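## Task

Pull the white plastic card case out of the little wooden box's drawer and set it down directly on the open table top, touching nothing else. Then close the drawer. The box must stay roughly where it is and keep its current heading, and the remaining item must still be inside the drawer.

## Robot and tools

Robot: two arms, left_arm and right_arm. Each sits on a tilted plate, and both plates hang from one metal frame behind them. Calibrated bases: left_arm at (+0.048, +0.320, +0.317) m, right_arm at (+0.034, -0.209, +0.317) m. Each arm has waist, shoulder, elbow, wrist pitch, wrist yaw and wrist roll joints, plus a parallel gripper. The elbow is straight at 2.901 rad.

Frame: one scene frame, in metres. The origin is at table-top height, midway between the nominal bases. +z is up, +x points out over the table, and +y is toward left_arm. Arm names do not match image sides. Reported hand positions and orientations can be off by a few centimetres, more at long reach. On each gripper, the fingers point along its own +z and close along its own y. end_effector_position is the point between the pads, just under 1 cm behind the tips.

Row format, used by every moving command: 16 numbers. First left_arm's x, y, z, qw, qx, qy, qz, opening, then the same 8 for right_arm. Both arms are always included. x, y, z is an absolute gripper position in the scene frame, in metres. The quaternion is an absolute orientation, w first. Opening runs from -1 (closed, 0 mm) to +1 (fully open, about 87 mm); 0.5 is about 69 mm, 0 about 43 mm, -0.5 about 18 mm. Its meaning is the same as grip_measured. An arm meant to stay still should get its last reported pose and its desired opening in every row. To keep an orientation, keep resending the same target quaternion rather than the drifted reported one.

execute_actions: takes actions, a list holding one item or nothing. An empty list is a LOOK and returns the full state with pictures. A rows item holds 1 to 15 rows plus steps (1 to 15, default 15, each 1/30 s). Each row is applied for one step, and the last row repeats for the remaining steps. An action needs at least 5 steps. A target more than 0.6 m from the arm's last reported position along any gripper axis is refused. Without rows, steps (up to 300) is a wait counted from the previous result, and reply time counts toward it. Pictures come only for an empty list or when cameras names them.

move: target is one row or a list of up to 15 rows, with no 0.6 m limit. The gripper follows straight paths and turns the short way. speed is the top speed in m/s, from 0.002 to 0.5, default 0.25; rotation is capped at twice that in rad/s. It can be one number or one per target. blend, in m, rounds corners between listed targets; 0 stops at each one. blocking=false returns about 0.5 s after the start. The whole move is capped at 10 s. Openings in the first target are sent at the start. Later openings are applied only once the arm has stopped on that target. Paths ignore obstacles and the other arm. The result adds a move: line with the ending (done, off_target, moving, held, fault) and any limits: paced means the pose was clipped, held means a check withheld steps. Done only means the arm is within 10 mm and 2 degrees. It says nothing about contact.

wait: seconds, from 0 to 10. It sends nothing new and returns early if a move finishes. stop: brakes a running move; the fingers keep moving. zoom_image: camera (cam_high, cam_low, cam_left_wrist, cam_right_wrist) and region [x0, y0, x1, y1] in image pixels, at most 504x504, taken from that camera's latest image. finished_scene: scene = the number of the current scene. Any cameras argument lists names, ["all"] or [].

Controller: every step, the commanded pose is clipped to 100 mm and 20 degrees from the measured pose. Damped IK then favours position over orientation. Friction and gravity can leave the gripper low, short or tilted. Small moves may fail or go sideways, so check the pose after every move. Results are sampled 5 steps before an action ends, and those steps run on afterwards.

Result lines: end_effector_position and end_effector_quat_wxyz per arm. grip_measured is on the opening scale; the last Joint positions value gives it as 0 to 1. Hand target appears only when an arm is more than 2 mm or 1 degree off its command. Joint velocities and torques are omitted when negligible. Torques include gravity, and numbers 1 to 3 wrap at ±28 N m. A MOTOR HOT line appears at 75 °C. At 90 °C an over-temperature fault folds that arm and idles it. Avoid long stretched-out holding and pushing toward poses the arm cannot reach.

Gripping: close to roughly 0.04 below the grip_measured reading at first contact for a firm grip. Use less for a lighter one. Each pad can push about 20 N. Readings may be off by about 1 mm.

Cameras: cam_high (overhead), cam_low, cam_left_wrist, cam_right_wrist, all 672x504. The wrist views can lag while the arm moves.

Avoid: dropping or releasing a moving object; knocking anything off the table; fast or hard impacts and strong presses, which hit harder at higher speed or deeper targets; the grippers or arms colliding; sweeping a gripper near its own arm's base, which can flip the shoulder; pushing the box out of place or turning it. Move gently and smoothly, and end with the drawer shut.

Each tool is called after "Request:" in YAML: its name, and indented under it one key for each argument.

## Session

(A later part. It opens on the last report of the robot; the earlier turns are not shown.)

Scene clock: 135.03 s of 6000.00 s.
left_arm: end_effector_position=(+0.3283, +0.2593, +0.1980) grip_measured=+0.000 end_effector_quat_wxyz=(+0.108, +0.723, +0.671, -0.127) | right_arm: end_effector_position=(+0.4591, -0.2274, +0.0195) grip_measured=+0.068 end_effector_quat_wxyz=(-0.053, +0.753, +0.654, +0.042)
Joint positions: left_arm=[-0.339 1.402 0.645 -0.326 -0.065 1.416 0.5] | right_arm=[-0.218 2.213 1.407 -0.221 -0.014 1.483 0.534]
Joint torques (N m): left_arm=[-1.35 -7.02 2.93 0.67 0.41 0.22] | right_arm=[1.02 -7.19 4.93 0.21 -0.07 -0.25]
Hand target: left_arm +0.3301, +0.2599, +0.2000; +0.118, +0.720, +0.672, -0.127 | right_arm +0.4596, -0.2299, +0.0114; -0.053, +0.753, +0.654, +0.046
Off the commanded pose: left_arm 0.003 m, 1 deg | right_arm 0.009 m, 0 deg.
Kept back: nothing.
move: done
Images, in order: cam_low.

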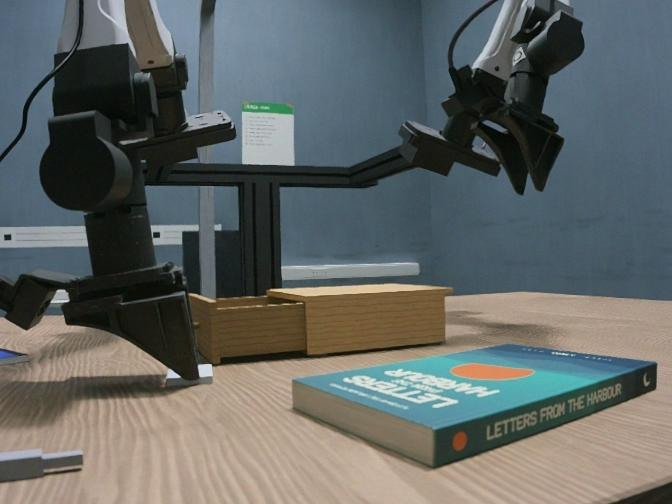

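Request:
move:
  target:
    - [0.33,0.26,0.20,0.1184,0.7203,0.6717,-0.127,0, 0.4605,-0.230,0.0135,-0.0527,0.7529,0.6545,0.0458,0.1]
    - [0.33,0.26,0.20,0.1184,0.7203,0.6717,-0.127,0, 0.4605,-0.230,0.0145,-0.0527,0.7529,0.6545,0.0458,0.25]
  speed: 0.04
  cameras: ["cam_low", "cam_right_wrist"]

Scene clock: 137.17 s of 6000.00 s.
left_arm: end_effector_position=(+0.3283, +0.2593, +0.1980) grip_measured=+0.000 end_effector_quat_wxyz=(+0.108, +0.723, +0.671, -0.127) | right_arm: end_effector_position=(+0.4593, -0.2274, +0.0195) grip_measured=+0.250 end_effector_quat_wxyz=(-0.053, +0.753, +0.654, +0.043)
Joint positions: left_arm=[-0.339 1.402 0.645 -0.326 -0.065 1.416 0.5] | right_arm=[-0.218 2.213 1.407 -0.22 -0.014 1.483 0.625]
Joint torques (N m): left_arm=[-1.32 -6.99 2.86 0.68 0.42 0.22] | right_arm=[1.05 -7.82 4.59 0.15 -0.09 -0.22]
Hand target: left_arm +0.3301, +0.2599, +0.2000; +0.118, +0.720, +0.672, -0.127 | right_arm +0.4603, -0.2299, +0.0146; -0.053, +0.753, +0.654, +0.046
Off the commanded pose: left_arm 0.003 m, 1 deg | right_arm 0.006 m, 0 deg.
Kept back: nothing.
move: done
camera_calibration:
cam_right_wrist: T_world_to_cam=[[-0.992776, 0.118371, 0.019577, 0.480713], [0.0791139, 0.52319, 0.848536, 0.0857951], [0.0901997, 0.843955, -0.528776, 0.297288], [0, 0, 0, 1]]
Images, in order: cam_low, cam_right_wrist.

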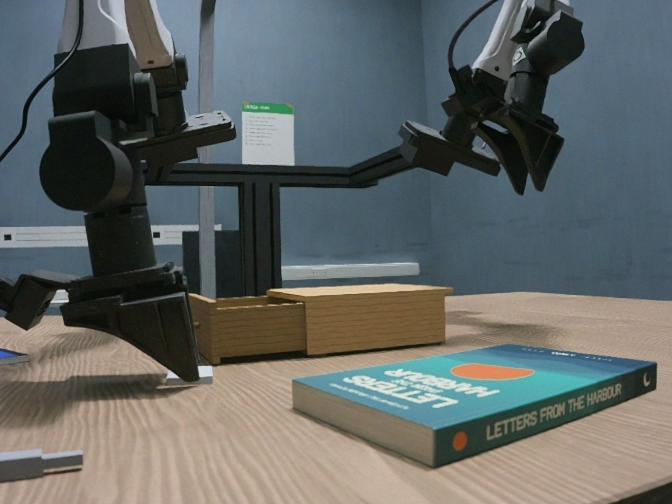

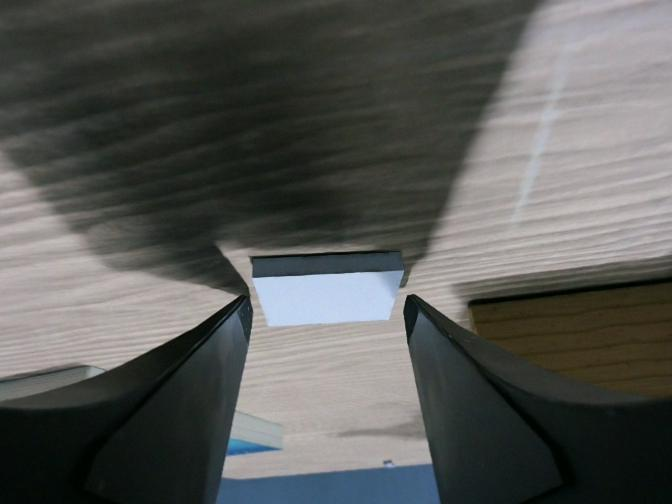

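Request:
move:
  target:
    - [0.33,0.26,0.20,0.1184,0.7203,0.6717,-0.127,0, 0.4605,-0.230,0.04,-0.0527,0.7529,0.6545,0.0458,0.25]
    - [0.33,0.26,0.20,0.1184,0.7203,0.6717,-0.127,0, 0.460,-0.230,0.17,-0.0527,0.7529,0.6545,0.0458,0.25]
    - [0.33,0.26,0.20,0.1184,0.7203,0.6717,-0.127,0, 0.32,-0.30,0.17,-0.0616,0.7044,0.7044,0.0616,-0.2]
  speed: [0.08,0.2,0.25]
  blend: [0.01,0.03,0]

Scene clock: 140.17 s of 6000.00 s.
left_arm: end_effector_position=(+0.3283, +0.2593, +0.1980) grip_measured=+0.000 end_effector_quat_wxyz=(+0.108, +0.723, +0.671, -0.127) | right_arm: end_effector_position=(+0.3106, -0.2954, +0.1622) grip_measured=-0.200 end_effector_quat_wxyz=(-0.084, +0.708, +0.699, +0.051)
Joint positions: left_arm=[-0.339 1.402 0.645 -0.326 -0.065 1.416 0.5] | right_arm=[-0.561 1.545 0.801 -0.377 -0.215 1.047 0.4]
Joint torques (N m): left_arm=[-1.37 -7.02 2.89 0.69 0.41 0.24] | right_arm=[-0.85 -9.51 3 0.04 -0.09 -0.27]
Hand target: left_arm +0.3301, +0.2599, +0.2000; +0.118, +0.720, +0.672, -0.127 | right_arm +0.3198, -0.2999, +0.1698; -0.062, +0.704, +0.705, +0.061
Off the commanded pose: left_arm 0.003 m, 1 deg | right_arm 0.013 m, 3 deg.
Kept back: nothing.
move: off_target (right_arm); target 3's new opening was sent with right_arm's hand 0.013 m and 3 deg from that target
camera_calibration:
cam_left_wrist: T_world_to_cam=[[-0.99712, 0.0758353, 0.00106524, 0.305538], [0.0665525, 0.868157, 0.491807, -0.319713], [0.0363716, 0.490461, -0.870704, 0.174163], [0, 0, 0, 1]]
cam_right_wrist: T_world_to_cam=[[-0.99901, -0.012551, 0.0426787, 0.297869], [0.0314232, 0.480002, 0.876704, 0.00952449], [-0.0314894, 0.877178, -0.479133, 0.483084], [0, 0, 0, 1]]

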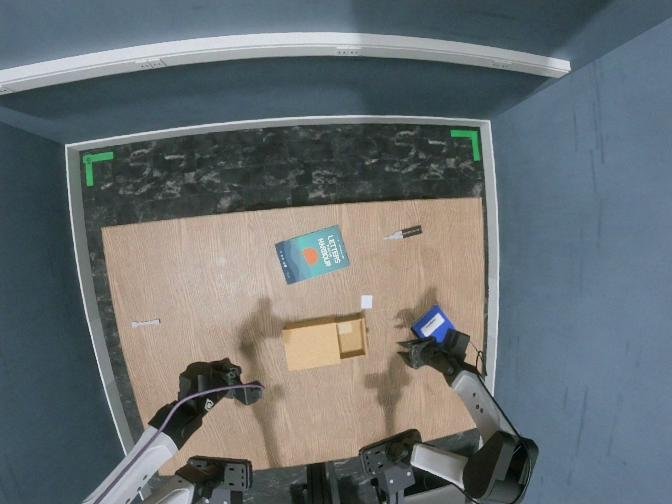

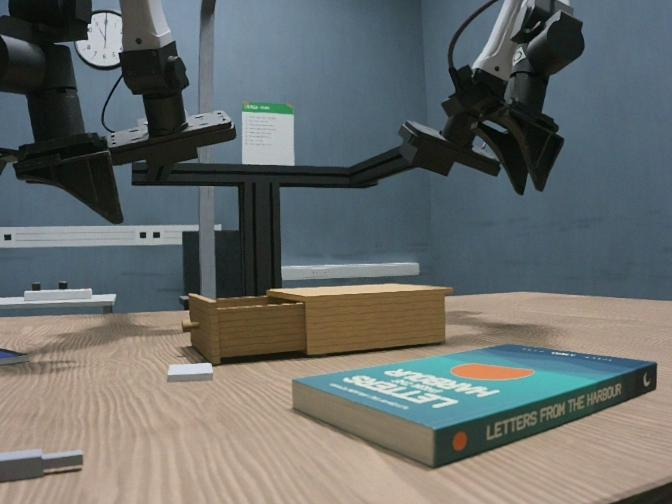

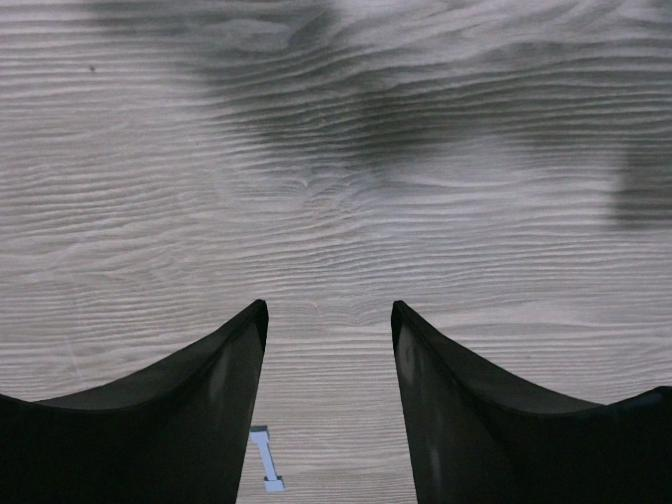

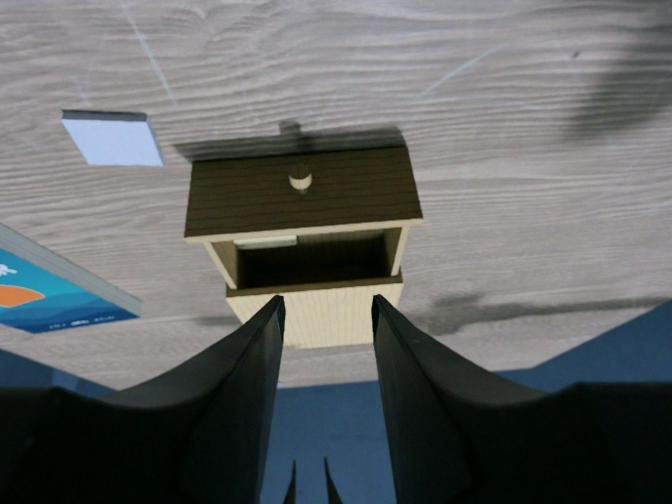

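Request:
zoom_image:
  camera: "cam_high"
  region: [270, 300, 400, 385]

Scaled by 3.877 from the camera's 672x504 image, which has a finer 960x720 frame.

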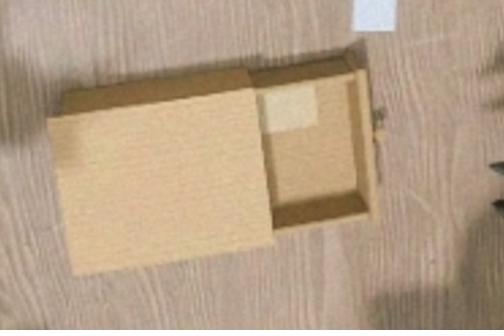

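Request:
move:
  target:
    - [0.30,0.22,0.12,0.1184,0.7203,0.6717,-0.127,0, 0.326,-0.28,0.12,-0.0616,0.7044,0.7044,0.0616,-0.2]
    - [0.282,0.16,0.055,0.1184,0.7203,0.6717,-0.127,0, 0.326,-0.275,0.049,-0.0616,0.7044,0.7044,0.0616,-0.2]
  speed: 0.15
  blend: [0.02,0]

Scene clock: 143.07 s of 6000.00 s.
left_arm: end_effector_position=(+0.2802, +0.1607, +0.0571) grip_measured=+0.000 end_effector_quat_wxyz=(+0.119, +0.721, +0.669, -0.135) | right_arm: end_effector_position=(+0.3249, -0.2755, +0.0541) grip_measured=-0.200 end_effector_quat_wxyz=(-0.064, +0.703, +0.705, +0.066)
Joint positions: left_arm=[-0.48 2.203 0.685 0.436 -0.107 1.294 0.5] | right_arm=[-0.469 1.975 0.862 0.054 -0.188 1.12 0.4]
Joint torques (N m): left_arm=[-4.72 -5.89 0.84 0.79 0.11 0.08] | right_arm=[0.68 -5.71 1.87 0.14 0.11 -0.02]
Hand target: left_arm +0.2819, +0.1601, +0.0550; +0.118, +0.720, +0.672, -0.127 | right_arm +0.3260, -0.2750, +0.0491; -0.062, +0.704, +0.704, +0.062
Off the commanded pose: left_arm 0.003 m, 1 deg | right_arm 0.005 m, 1 deg.
Kept back: nothing.
move: done
camera_calibration:
cam_left_wrist: T_world_to_cam=[[-0.997177, 0.0749678, -0.00423655, 0.265634], [0.0642331, 0.88089, 0.468942, -0.16169], [0.0388875, 0.467346, -0.883219, 0.10528], [0, 0, 0, 1]]
cam_right_wrist: T_world_to_cam=[[-0.999724, -0.0223346, -0.00723994, 0.31725], [-0.0171939, 0.486455, 0.873536, 0.112055], [-0.0159882, 0.87342, -0.486705, 0.408585], [0, 0, 0, 1]]

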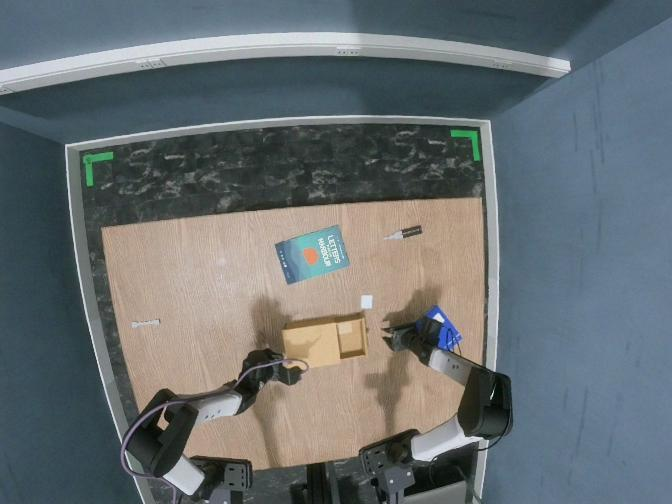

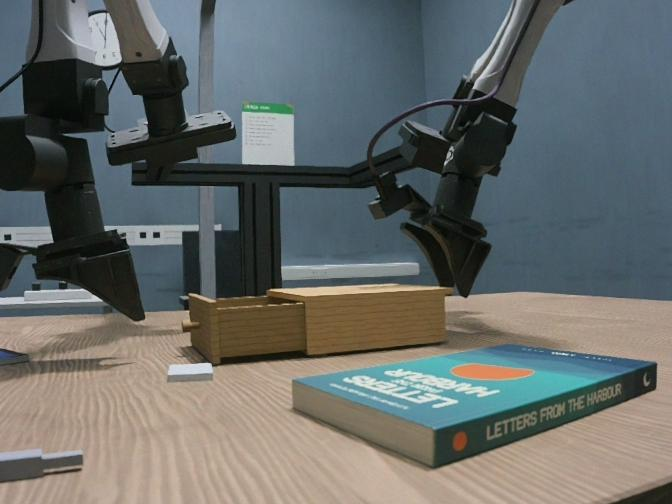

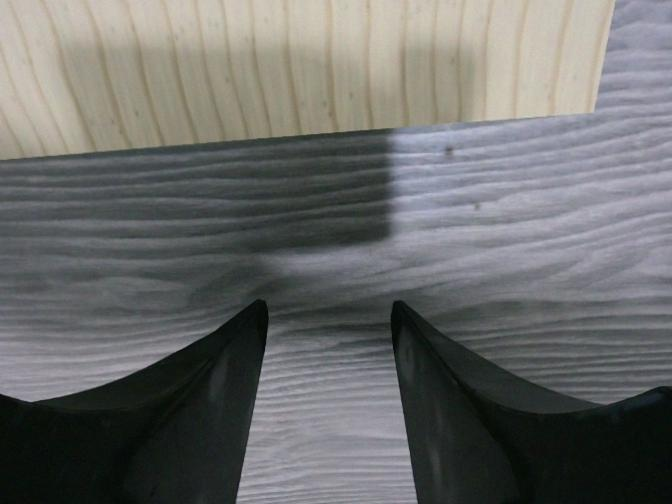

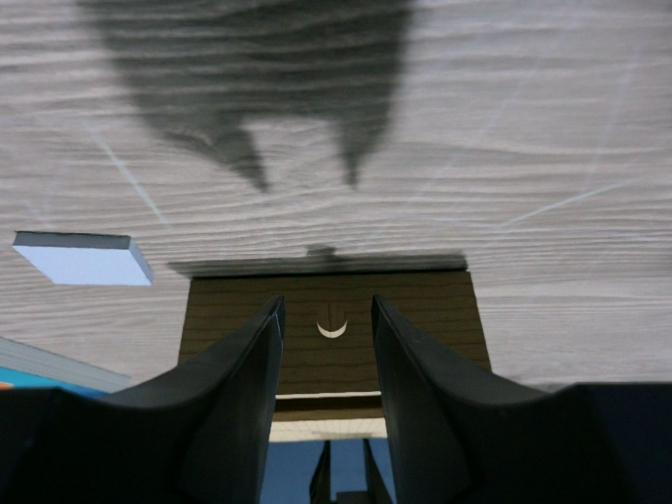

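Request:
move:
  target:
    - [0.290,0.125,0.055,0.1184,0.7203,0.6717,-0.127,0, 0.326,-0.275,0.049,-0.0616,0.7044,0.7044,0.0616,-0.2]
    - [0.290,0.105,0.055,0.1184,0.7203,0.6717,-0.127,0, 0.326,-0.250,0.049,-0.0616,0.7044,0.7044,0.0616,-0.2]
  speed: [0.1,0.04]

Scene clock: 145.13 s of 6000.00 s.
left_arm: end_effector_position=(+0.2956, +0.1101, +0.0573) grip_measured=+0.000 end_effector_quat_wxyz=(+0.122, +0.718, +0.675, -0.120) | right_arm: end_effector_position=(+0.3291, -0.2514, +0.0532) grip_measured=-0.200 end_effector_quat_wxyz=(-0.062, +0.702, +0.706, +0.068)
Joint positions: left_arm=[-0.608 2.287 0.855 0.352 -0.191 1.173 0.5] | right_arm=[-0.396 1.975 0.831 0.102 -0.154 1.181 0.4]
Joint torques (N m): left_arm=[-6.23 -6.11 1.87 0.74 0.29 0.1] | right_arm=[0.94 -5.89 0.32 0.17 0.16 -0.05]
Hand target: left_arm +0.2900, +0.1051, +0.0552; +0.119, +0.720, +0.672, -0.127 | right_arm +0.3259, -0.2501, +0.0491; -0.062, +0.704, +0.704, +0.062
Off the commanded pose: left_arm 0.008 m, 1 deg | right_arm 0.005 m, 1 deg.
Kept back: nothing.
move: done
camera_calibration:
cam_left_wrist: T_world_to_cam=[[-0.998027, 0.0574568, -0.0253107, 0.288184], [0.0381027, 0.874693, 0.483177, -0.110611], [0.0499009, 0.48126, -0.875157, 0.123279], [0, 0, 0, 1]]
cam_right_wrist: T_world_to_cam=[[-0.999562, -0.0259375, -0.0142221, 0.321416], [-0.0250486, 0.486421, 0.873365, 0.10373], [-0.015735, 0.873339, -0.486858, 0.387131], [0, 0, 0, 1]]

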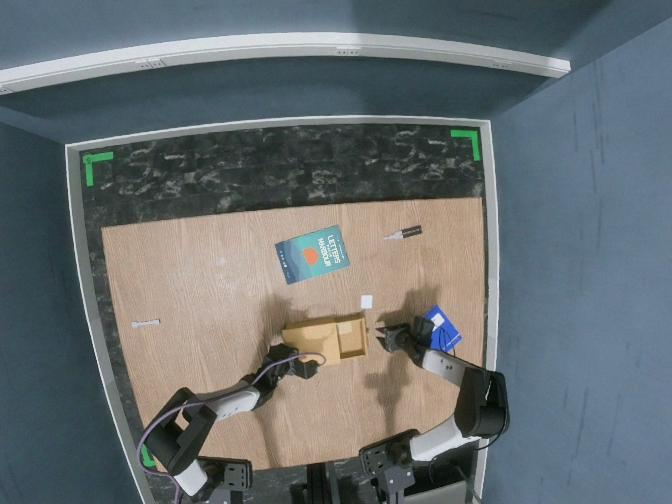

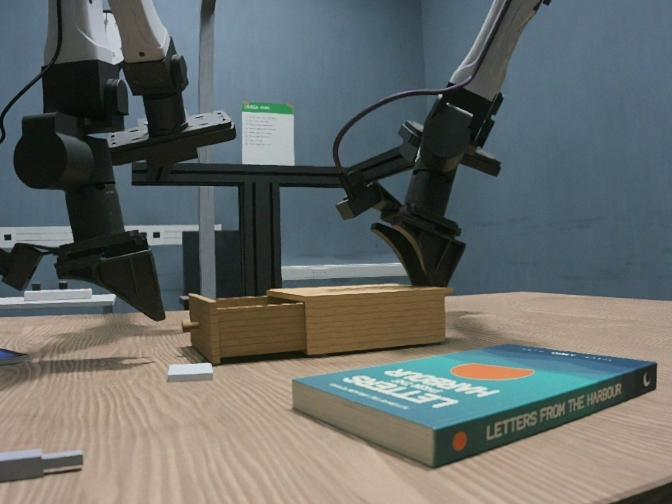

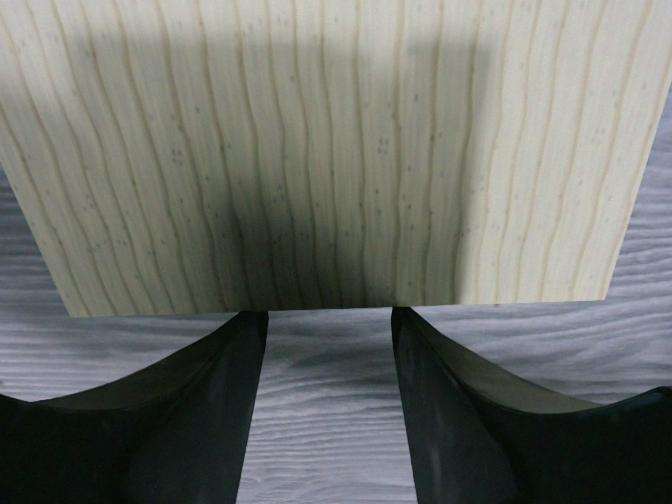

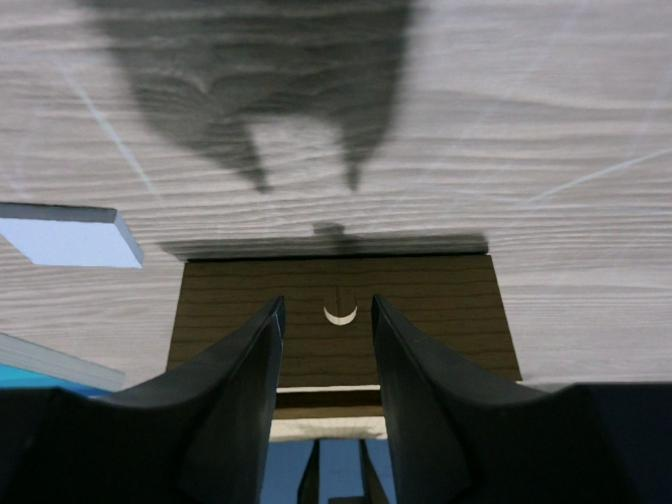

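Request:
move:
  target:
    - [0.286,0.090,0.055,0.1184,0.7203,0.6717,-0.127,0, 0.323,-0.240,0.049,-0.0616,0.7044,0.7044,0.0616,-0.2]
    - [0.286,0.078,0.055,0.1184,0.7203,0.6717,-0.127,0, 0.323,-0.230,0.049,-0.0616,0.7044,0.7044,0.0616,-0.2]
  speed: [0.04,0.03]

Scene clock: 146.40 s of 6000.00 s.
left_arm: end_effector_position=(+0.2929, +0.0872, +0.0572) grip_measured=+0.000 end_effector_quat_wxyz=(+0.118, +0.717, +0.677, -0.114) | right_arm: end_effector_position=(+0.3264, -0.2347, +0.0524) grip_measured=-0.200 end_effector_quat_wxyz=(-0.058, +0.703, +0.706, +0.064)
Joint positions: left_arm=[-0.671 2.338 0.925 0.317 -0.236 1.112 0.5] | right_arm=[-0.344 1.975 0.792 0.151 -0.118 1.229 0.4]
Joint torques (N m): left_arm=[-6.98 -6.19 2.41 0.84 0.42 0.1] | right_arm=[1.61 -5.79 0.24 0.2 0.05 -0.02]
Hand target: left_arm +0.2859, +0.0783, +0.0553; +0.118, +0.720, +0.672, -0.127 | right_arm +0.3229, -0.2301, +0.0492; -0.062, +0.704, +0.704, +0.061
Off the commanded pose: left_arm 0.012 m, 2 deg | right_arm 0.007 m, 1 deg.
Kept back: nothing.
move: off_target (left_arm)
camera_calibration:
cam_left_wrist: T_world_to_cam=[[-0.998173, 0.0535377, -0.0280067, 0.28733], [0.0325752, 0.867241, 0.496822, -0.0889106], [0.0508873, 0.495001, -0.867401, 0.132414], [0, 0, 0, 1]]
cam_right_wrist: T_world_to_cam=[[-0.99963, -0.0235669, -0.0135628, 0.3197], [-0.0234647, 0.495636, 0.868213, 0.0981801], [-0.0137389, 0.868211, -0.496006, 0.370744], [0, 0, 0, 1]]

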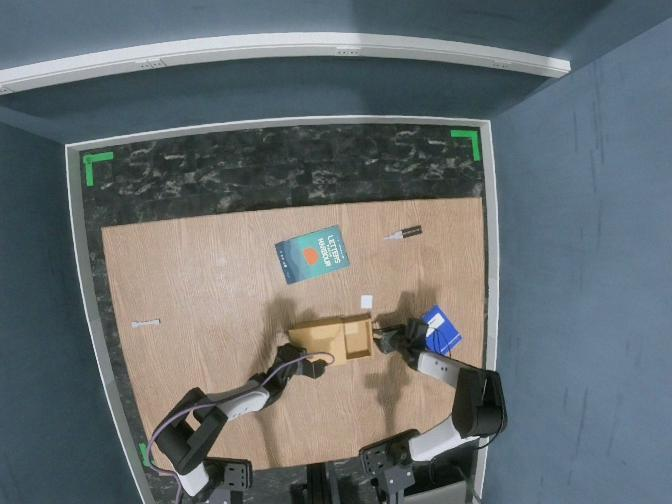

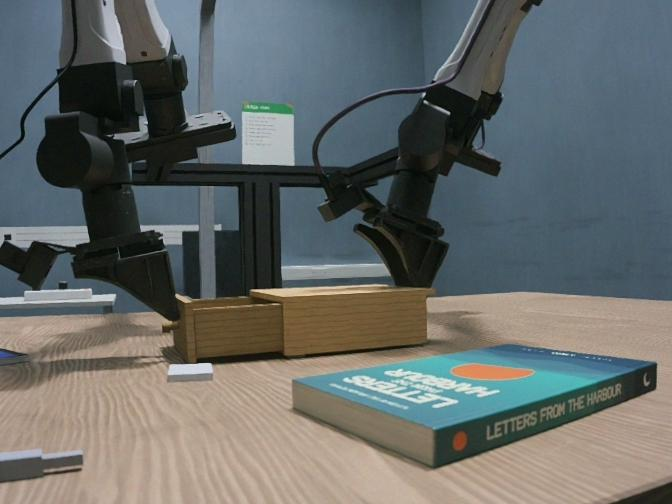

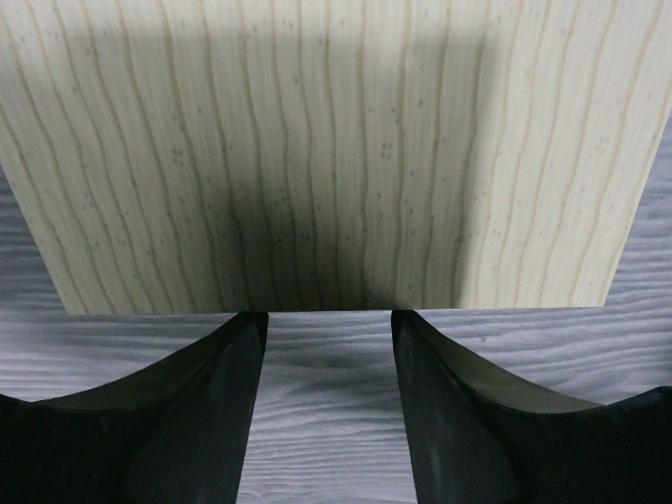

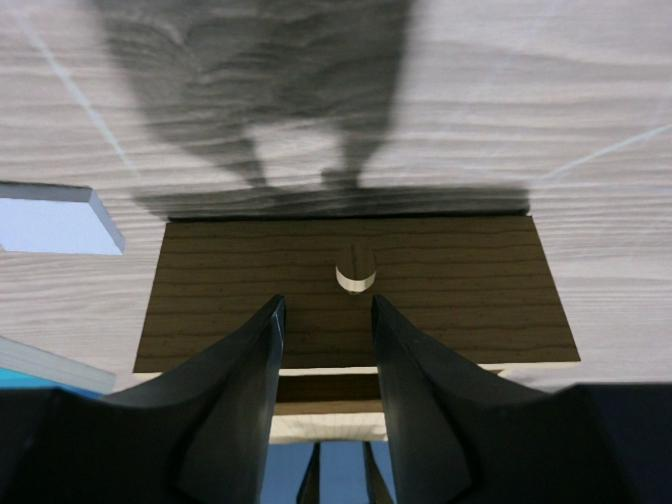

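Request:
move:
  target: [0.286,0.078,0.055,0.1184,0.7203,0.6717,-0.127,0, 0.316,-0.236,0.049,-0.0616,0.7044,0.7044,0.0616,-0.2]
  speed: 0.04
  cameras: ["cam_right_wrist", "cam_high"]

Request:
zoom_image:
  camera: "cam_high"
  region: [270, 300, 400, 385]

Scene clock: 147.43 s of 6000.00 s.
left_arm: end_effector_position=(+0.2929, +0.0872, +0.0572) grip_measured=+0.000 end_effector_quat_wxyz=(+0.118, +0.717, +0.678, -0.114) | right_arm: end_effector_position=(+0.3205, -0.2357, +0.0519) grip_measured=-0.200 end_effector_quat_wxyz=(-0.059, +0.706, +0.704, +0.061)
Joint positions: left_arm=[-0.671 2.338 0.926 0.316 -0.237 1.11 0.5] | right_arm=[-0.351 1.975 0.773 0.168 -0.117 1.23 0.4]
Joint torques (N m): left_arm=[-6.9 -6.16 2.36 0.81 0.43 0.11] | right_arm=[-0.2 -5.78 0.06 0.18 -0.1 -0.24]
Hand target: left_arm +0.2860, +0.0783, +0.0553; +0.118, +0.720, +0.672, -0.127 | right_arm +0.3159, -0.2359, +0.0491; -0.062, +0.704, +0.704, +0.062
Off the commanded pose: left_arm 0.012 m, 2 deg | right_arm 0.005 m, 0 deg.
Kept back: nothing.
move: off_target (left_arm)
camera_calibration:
cam_right_wrist: T_world_to_cam=[[-0.999815, -0.0169982, -0.00899546, 0.315125], [-0.0162772, 0.498832, 0.866546, 0.0974836], [-0.0102425, 0.866532, -0.499017, 0.369893], [0, 0, 0, 1]]
Images, in order: cam_high, cam_right_wrist.

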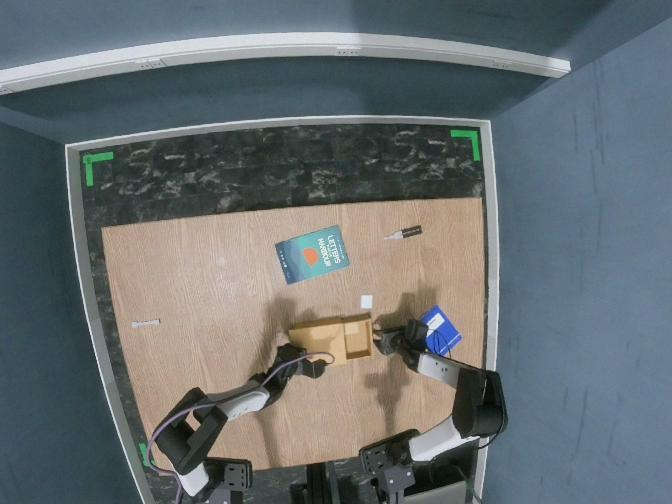

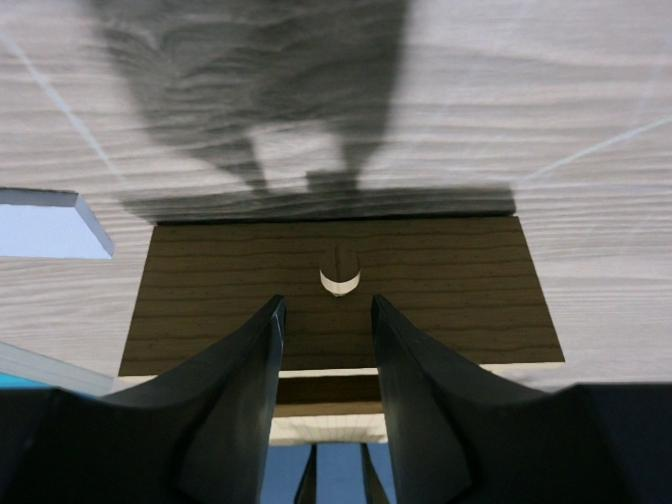

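Scaled by 3.877 from the camera's 672x504 image, which has a finer 960x720 frame.

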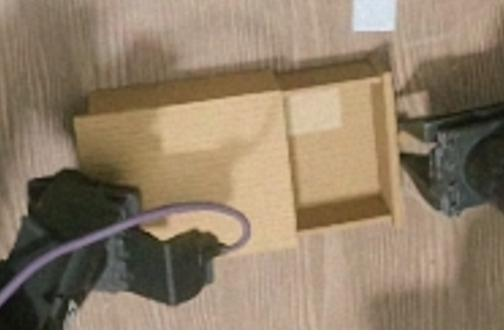

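Request:
move:
  target:
    - [0.286,0.078,0.055,0.1184,0.7203,0.6717,-0.127,0, 0.314,-0.215,0.049,-0.0616,0.7044,0.7044,0.0616,-0.2]
    - [0.286,0.078,0.055,0.1184,0.7203,0.6717,-0.127,0, 0.3125,-0.190,0.049,-0.0616,0.7044,0.7044,0.0616,-0.2]
  speed: 0.04

Scene clock: 149.17 s of 6000.00 s.
left_arm: end_effector_position=(+0.2929, +0.0872, +0.0572) grip_measured=+0.000 end_effector_quat_wxyz=(+0.118, +0.717, +0.678, -0.114) | right_arm: end_effector_position=(+0.3187, -0.2135, +0.0486) grip_measured=-0.200 end_effector_quat_wxyz=(-0.032, +0.707, +0.705, +0.039)
Joint positions: left_arm=[-0.671 2.338 0.926 0.316 -0.237 1.11 0.5] | right_arm=[-0.246 1.981 0.716 0.261 0.003 1.32 0.4]
Joint torques (N m): left_arm=[-6.91 -6.16 2.44 0.81 0.43 0.11] | right_arm=[3.93 -4.86 -0.66 0.15 -0.56 0.09]
Hand target: left_arm +0.2860, +0.0783, +0.0553; +0.118, +0.720, +0.672, -0.127 | right_arm +0.3120, -0.1909, +0.0499; -0.062, +0.704, +0.704, +0.060
Off the commanded pose: left_arm 0.012 m, 2 deg | right_arm 0.024 m, 4 deg.
Kept back: nothing.
move: off_target (left_arm, right_arm)
camera_calibration:
cam_left_wrist: T_world_to_cam=[[-0.998281, 0.0518797, -0.0272666, 0.287504], [0.0314773, 0.867036, 0.49725, -0.0886091], [0.0494383, 0.495537, -0.867179, 0.132774], [0, 0, 0, 1]]
cam_right_wrist: T_world_to_cam=[[-0.999753, -0.0178628, -0.0132535, 0.313711], [-0.0209688, 0.558164, 0.829466, 0.105247], [-0.00741893, 0.829538, -0.5584, 0.343082], [0, 0, 0, 1]]

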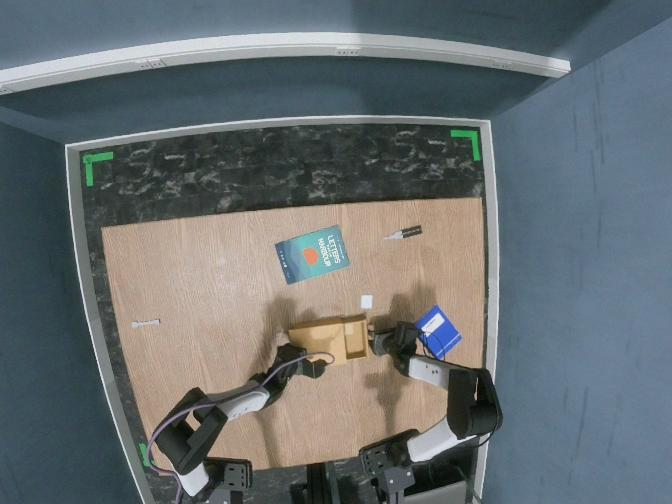

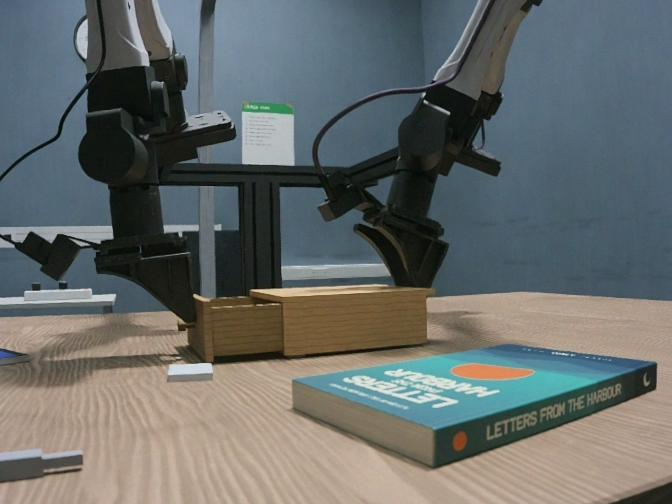

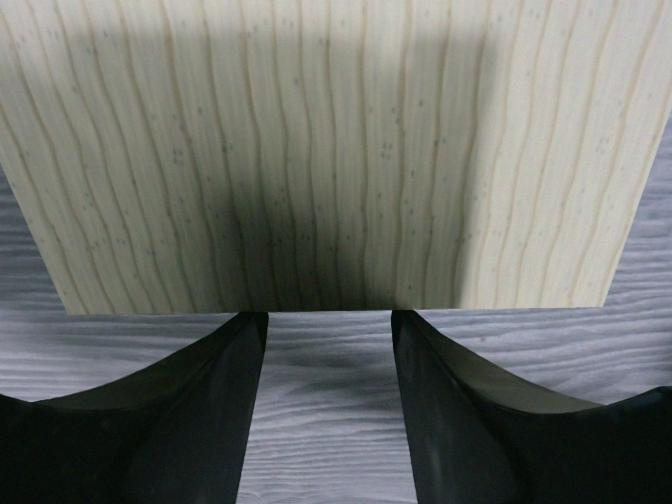

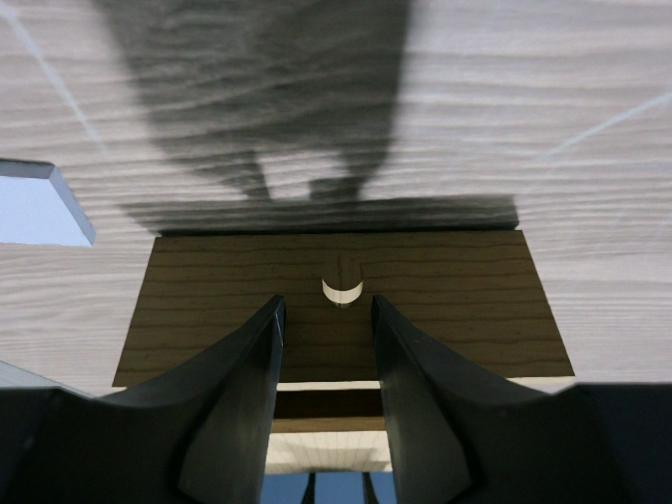

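Request:
move:
  target:
    - [0.286,0.078,0.055,0.1184,0.7203,0.6717,-0.127,0, 0.3115,-0.165,0.049,-0.0616,0.7044,0.7044,0.0616,-0.2]
    - [0.286,0.078,0.055,0.1184,0.7203,0.6717,-0.127,0, 0.3105,-0.145,0.049,-0.0616,0.7044,0.7044,0.0616,-0.2]
  speed: 0.04

Scene clock: 150.83 s of 6000.00 s.
left_arm: end_effector_position=(+0.2933, +0.0893, +0.0570) grip_measured=+0.000 end_effector_quat_wxyz=(+0.115, +0.717, +0.679, -0.109) | right_arm: end_effector_position=(+0.3177, -0.1751, +0.0466) grip_measured=-0.200 end_effector_quat_wxyz=(-0.023, +0.710, +0.704, +0.029)
Joint positions: left_arm=[-0.671 2.338 0.926 0.313 -0.248 1.109 0.5] | right_arm=[-0.105 2.013 0.693 0.315 0.105 1.446 0.4]
Joint torques (N m): left_arm=[-6.91 -6.16 2.39 0.83 0.53 0.12] | right_arm=[5.42 -4.66 -0.91 0.21 -0.8 0.09]
Hand target: left_arm +0.2860, +0.0784, +0.0554; +0.118, +0.720, +0.672, -0.127 | right_arm +0.3096, -0.1466, +0.0503; -0.062, +0.704, +0.705, +0.059
Off the commanded pose: left_arm 0.014 m, 2 deg | right_arm 0.031 m, 6 deg.
Kept back: nothing.
move: off_target (left_arm, right_arm)
camera_calibration:
cam_left_wrist: T_world_to_cam=[[-0.998275, 0.0507149, -0.0295891, 0.287997], [0.0287514, 0.861608, 0.50676, -0.0895582], [0.0511944, 0.505035, -0.861579, 0.12988], [0, 0, 0, 1]]
cam_right_wrist: T_world_to_cam=[[-0.999861, -0.0114903, -0.012116, 0.314474], [-0.0165345, 0.579994, 0.814453, 0.0885721], [-0.00233114, 0.81454, -0.580103, 0.306828], [0, 0, 0, 1]]

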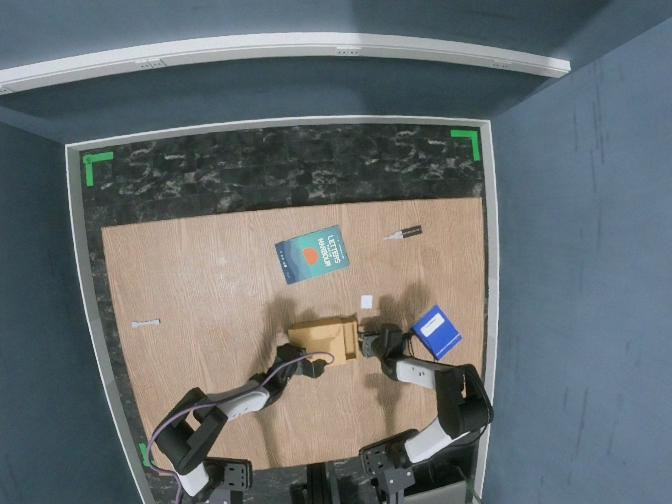

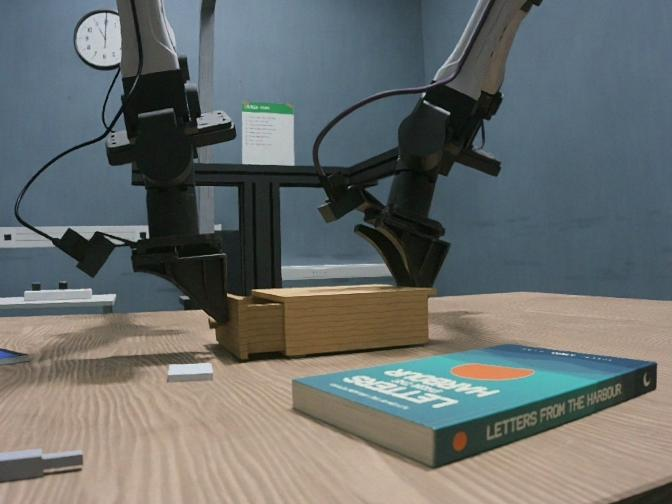

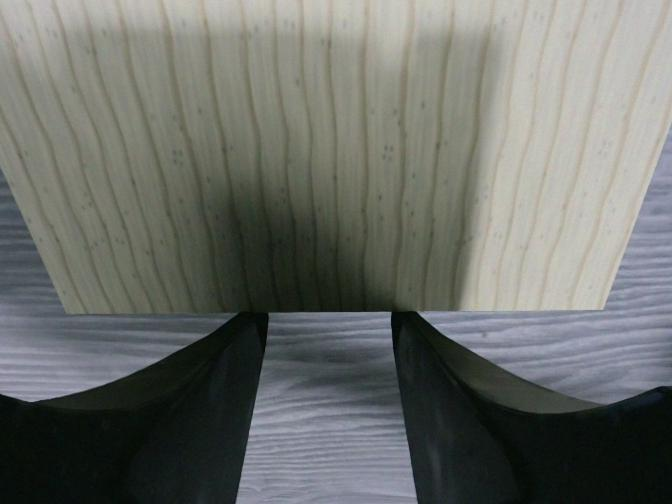

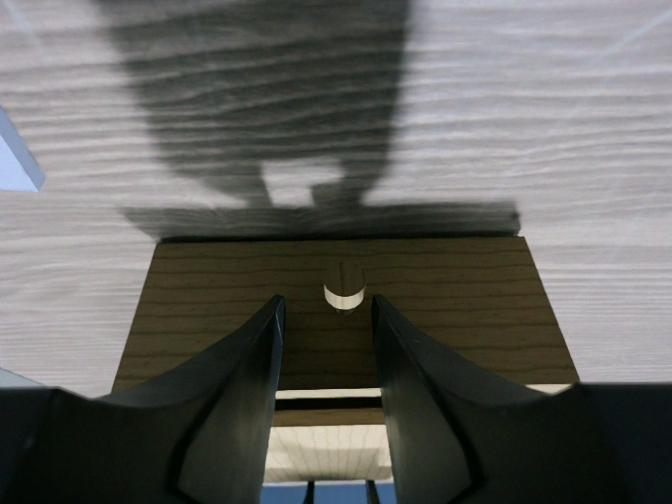

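Closing nicely without the box moving. Continue.

Request:
move:
  target:
    - [0.286,0.078,0.055,0.1184,0.7203,0.6717,-0.127,0, 0.309,-0.125,0.049,-0.0616,0.7044,0.7044,0.0616,-0.2]
    - [0.286,0.078,0.055,0.1184,0.7203,0.6717,-0.127,0, 0.3085,-0.110,0.049,-0.0616,0.7044,0.7044,0.0616,-0.2]
  speed: 0.035

Scene clock: 152.40 s of 6000.00 s.
left_arm: end_effector_position=(+0.2942, +0.0952, +0.0565) grip_measured=+0.000 end_effector_quat_wxyz=(+0.106, +0.718, +0.681, -0.095) | right_arm: end_effector_position=(+0.3153, -0.1458, +0.0450) grip_measured=-0.200 end_effector_quat_wxyz=(-0.014, +0.714, +0.700, +0.022)
Joint positions: left_arm=[-0.671 2.338 0.926 0.305 -0.279 1.107 0.5] | right_arm=[0.006 2.049 0.687 0.347 0.188 1.551 0.4]
Joint torques (N m): left_arm=[-6.9 -6.39 2.21 0.9 0.78 0.12] | right_arm=[6.58 -4.44 -0.06 0.19 -1 0.09]
Hand target: left_arm +0.2859, +0.0786, +0.0559; +0.118, +0.720, +0.672, -0.127 | right_arm +0.3077, -0.1122, +0.0509; -0.061, +0.704, +0.705, +0.059
Off the commanded pose: left_arm 0.019 m, 4 deg | right_arm 0.037 m, 7 deg.
Kept back: nothing.
move: off_target (left_arm, right_arm)
camera_calibration:
cam_left_wrist: T_world_to_cam=[[-0.998131, 0.0496194, -0.0356663, 0.288926], [0.0229705, 0.845515, 0.533458, -0.0927049], [0.0566262, 0.531642, -0.845074, 0.121396], [0, 0, 0, 1]]
cam_right_wrist: T_world_to_cam=[[-0.999909, -0.000532012, -0.013507, 0.314015], [-0.0111305, 0.599405, 0.800368, 0.07456], [0.00767036, 0.800445, -0.599356, 0.277707], [0, 0, 0, 1]]

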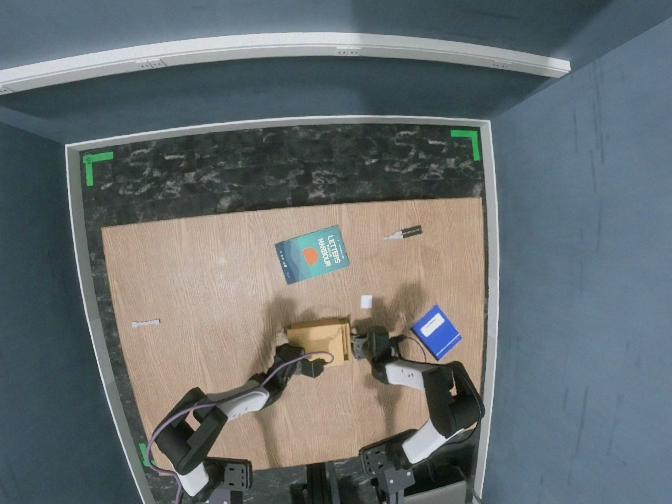

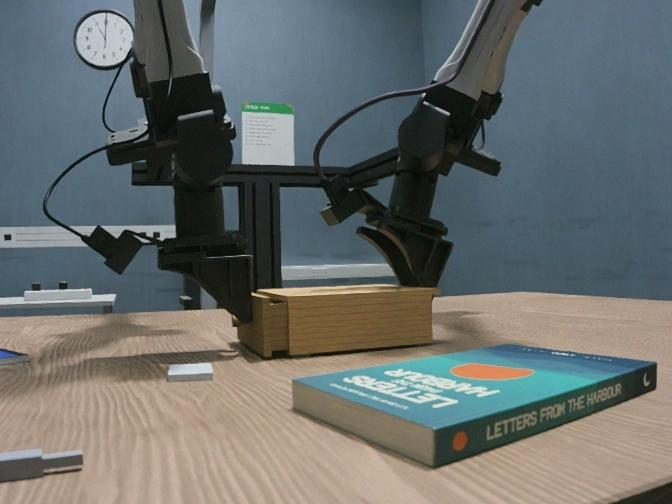

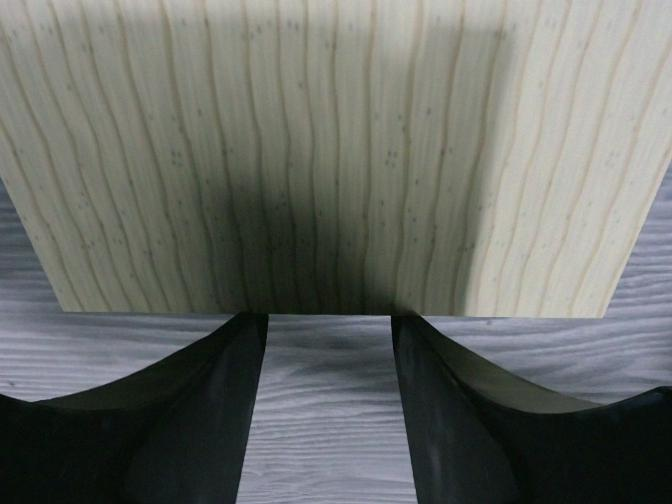

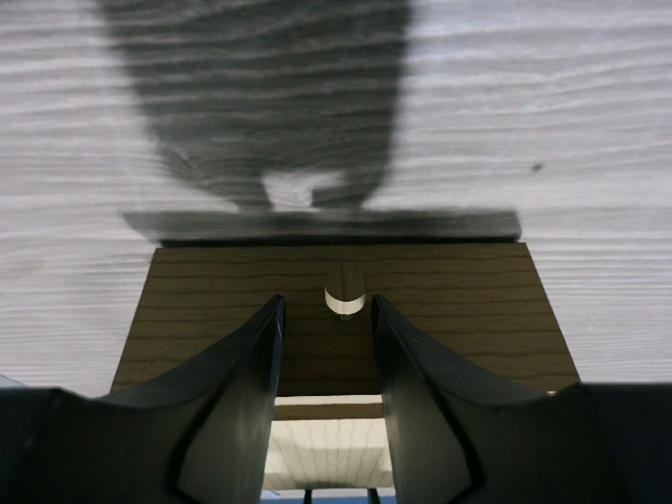

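Request:
move:
  target:
    - [0.286,0.078,0.055,0.1184,0.7203,0.6717,-0.127,0, 0.308,-0.095,0.049,-0.0616,0.7044,0.7044,0.0616,-0.2]
    - [0.286,0.078,0.055,0.1184,0.7203,0.6717,-0.127,0, 0.3075,-0.085,0.049,-0.0616,0.7044,0.7044,0.0616,-0.2]
  speed: 0.03
  cameras: ["cam_low", "cam_right_wrist", "cam_high"]

Request:
zoom_image:
  camera: "cam_low"
  region: [210, 260, 450, 380]

Scene clock: 153.83 s of 6000.00 s.
left_arm: end_effector_position=(+0.2938, +0.0973, +0.0563) grip_measured=+0.000 end_effector_quat_wxyz=(+0.103, +0.720, +0.681, -0.092) | right_arm: end_effector_position=(+0.3140, -0.1254, +0.0442) grip_measured=-0.200 end_effector_quat_wxyz=(-0.007, +0.715, +0.699, +0.016)
Joint positions: left_arm=[-0.671 2.338 0.926 0.299 -0.288 1.107 0.5] | right_arm=[0.084 2.077 0.697 0.351 0.246 1.623 0.4]
Joint torques (N m): left_arm=[-6.93 -6.41 2.15 0.96 0.87 0.12] | right_arm=[7.42 -4.41 0.25 0.19 -1.12 0.06]
Hand target: left_arm +0.2859, +0.0788, +0.0561; +0.118, +0.720, +0.672, -0.126 | right_arm +0.3064, -0.0878, +0.0514; -0.061, +0.704, +0.705, +0.059
Off the commanded pose: left_arm 0.021 m, 5 deg | right_arm 0.041 m, 8 deg.
Kept back: nothing.
move: off_target (left_arm, right_arm)
camera_calibration:
cam_right_wrist: T_world_to_cam=[[-0.999894, 0.0034028, -0.0141362, 0.313236], [-0.00908012, 0.613207, 0.78987, 0.0645457], [0.0113562, 0.789915, -0.613111, 0.259026], [0, 0, 0, 1]]
Images, in order: cam_high, cam_low, cam_right_wrist.

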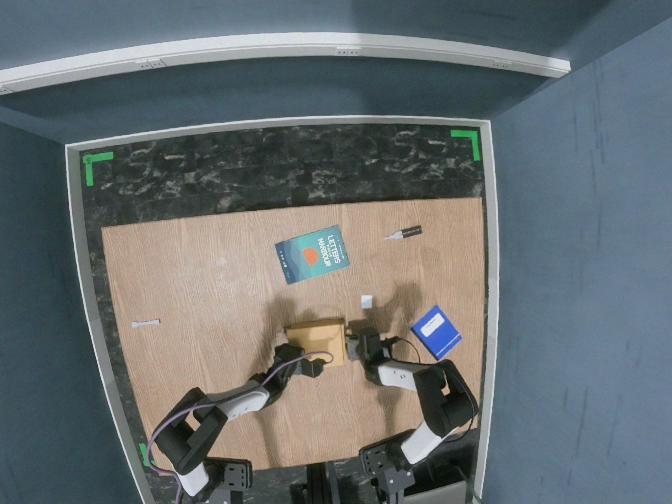

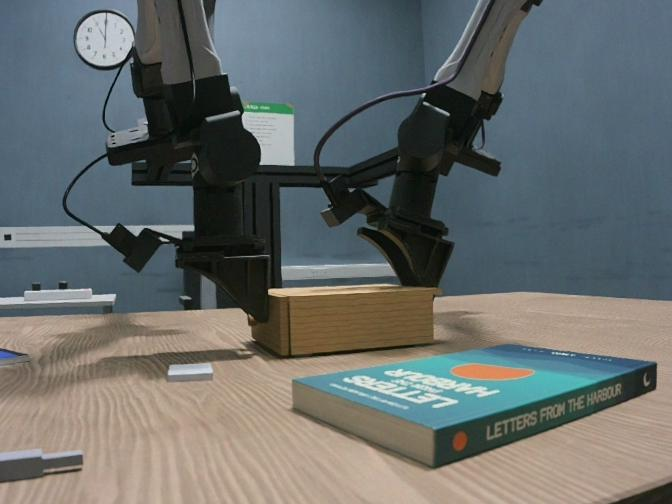

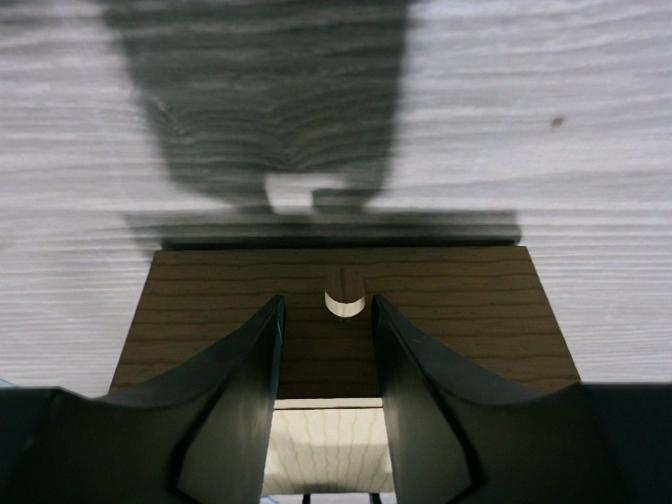

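Scaled by 2.100 from the camera's 672x504 image, which has a finer 960x720 frame.

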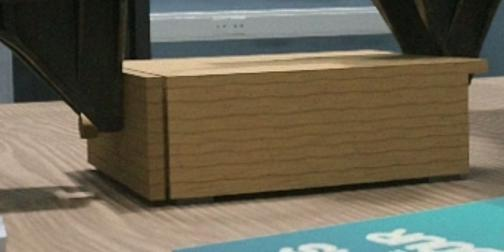

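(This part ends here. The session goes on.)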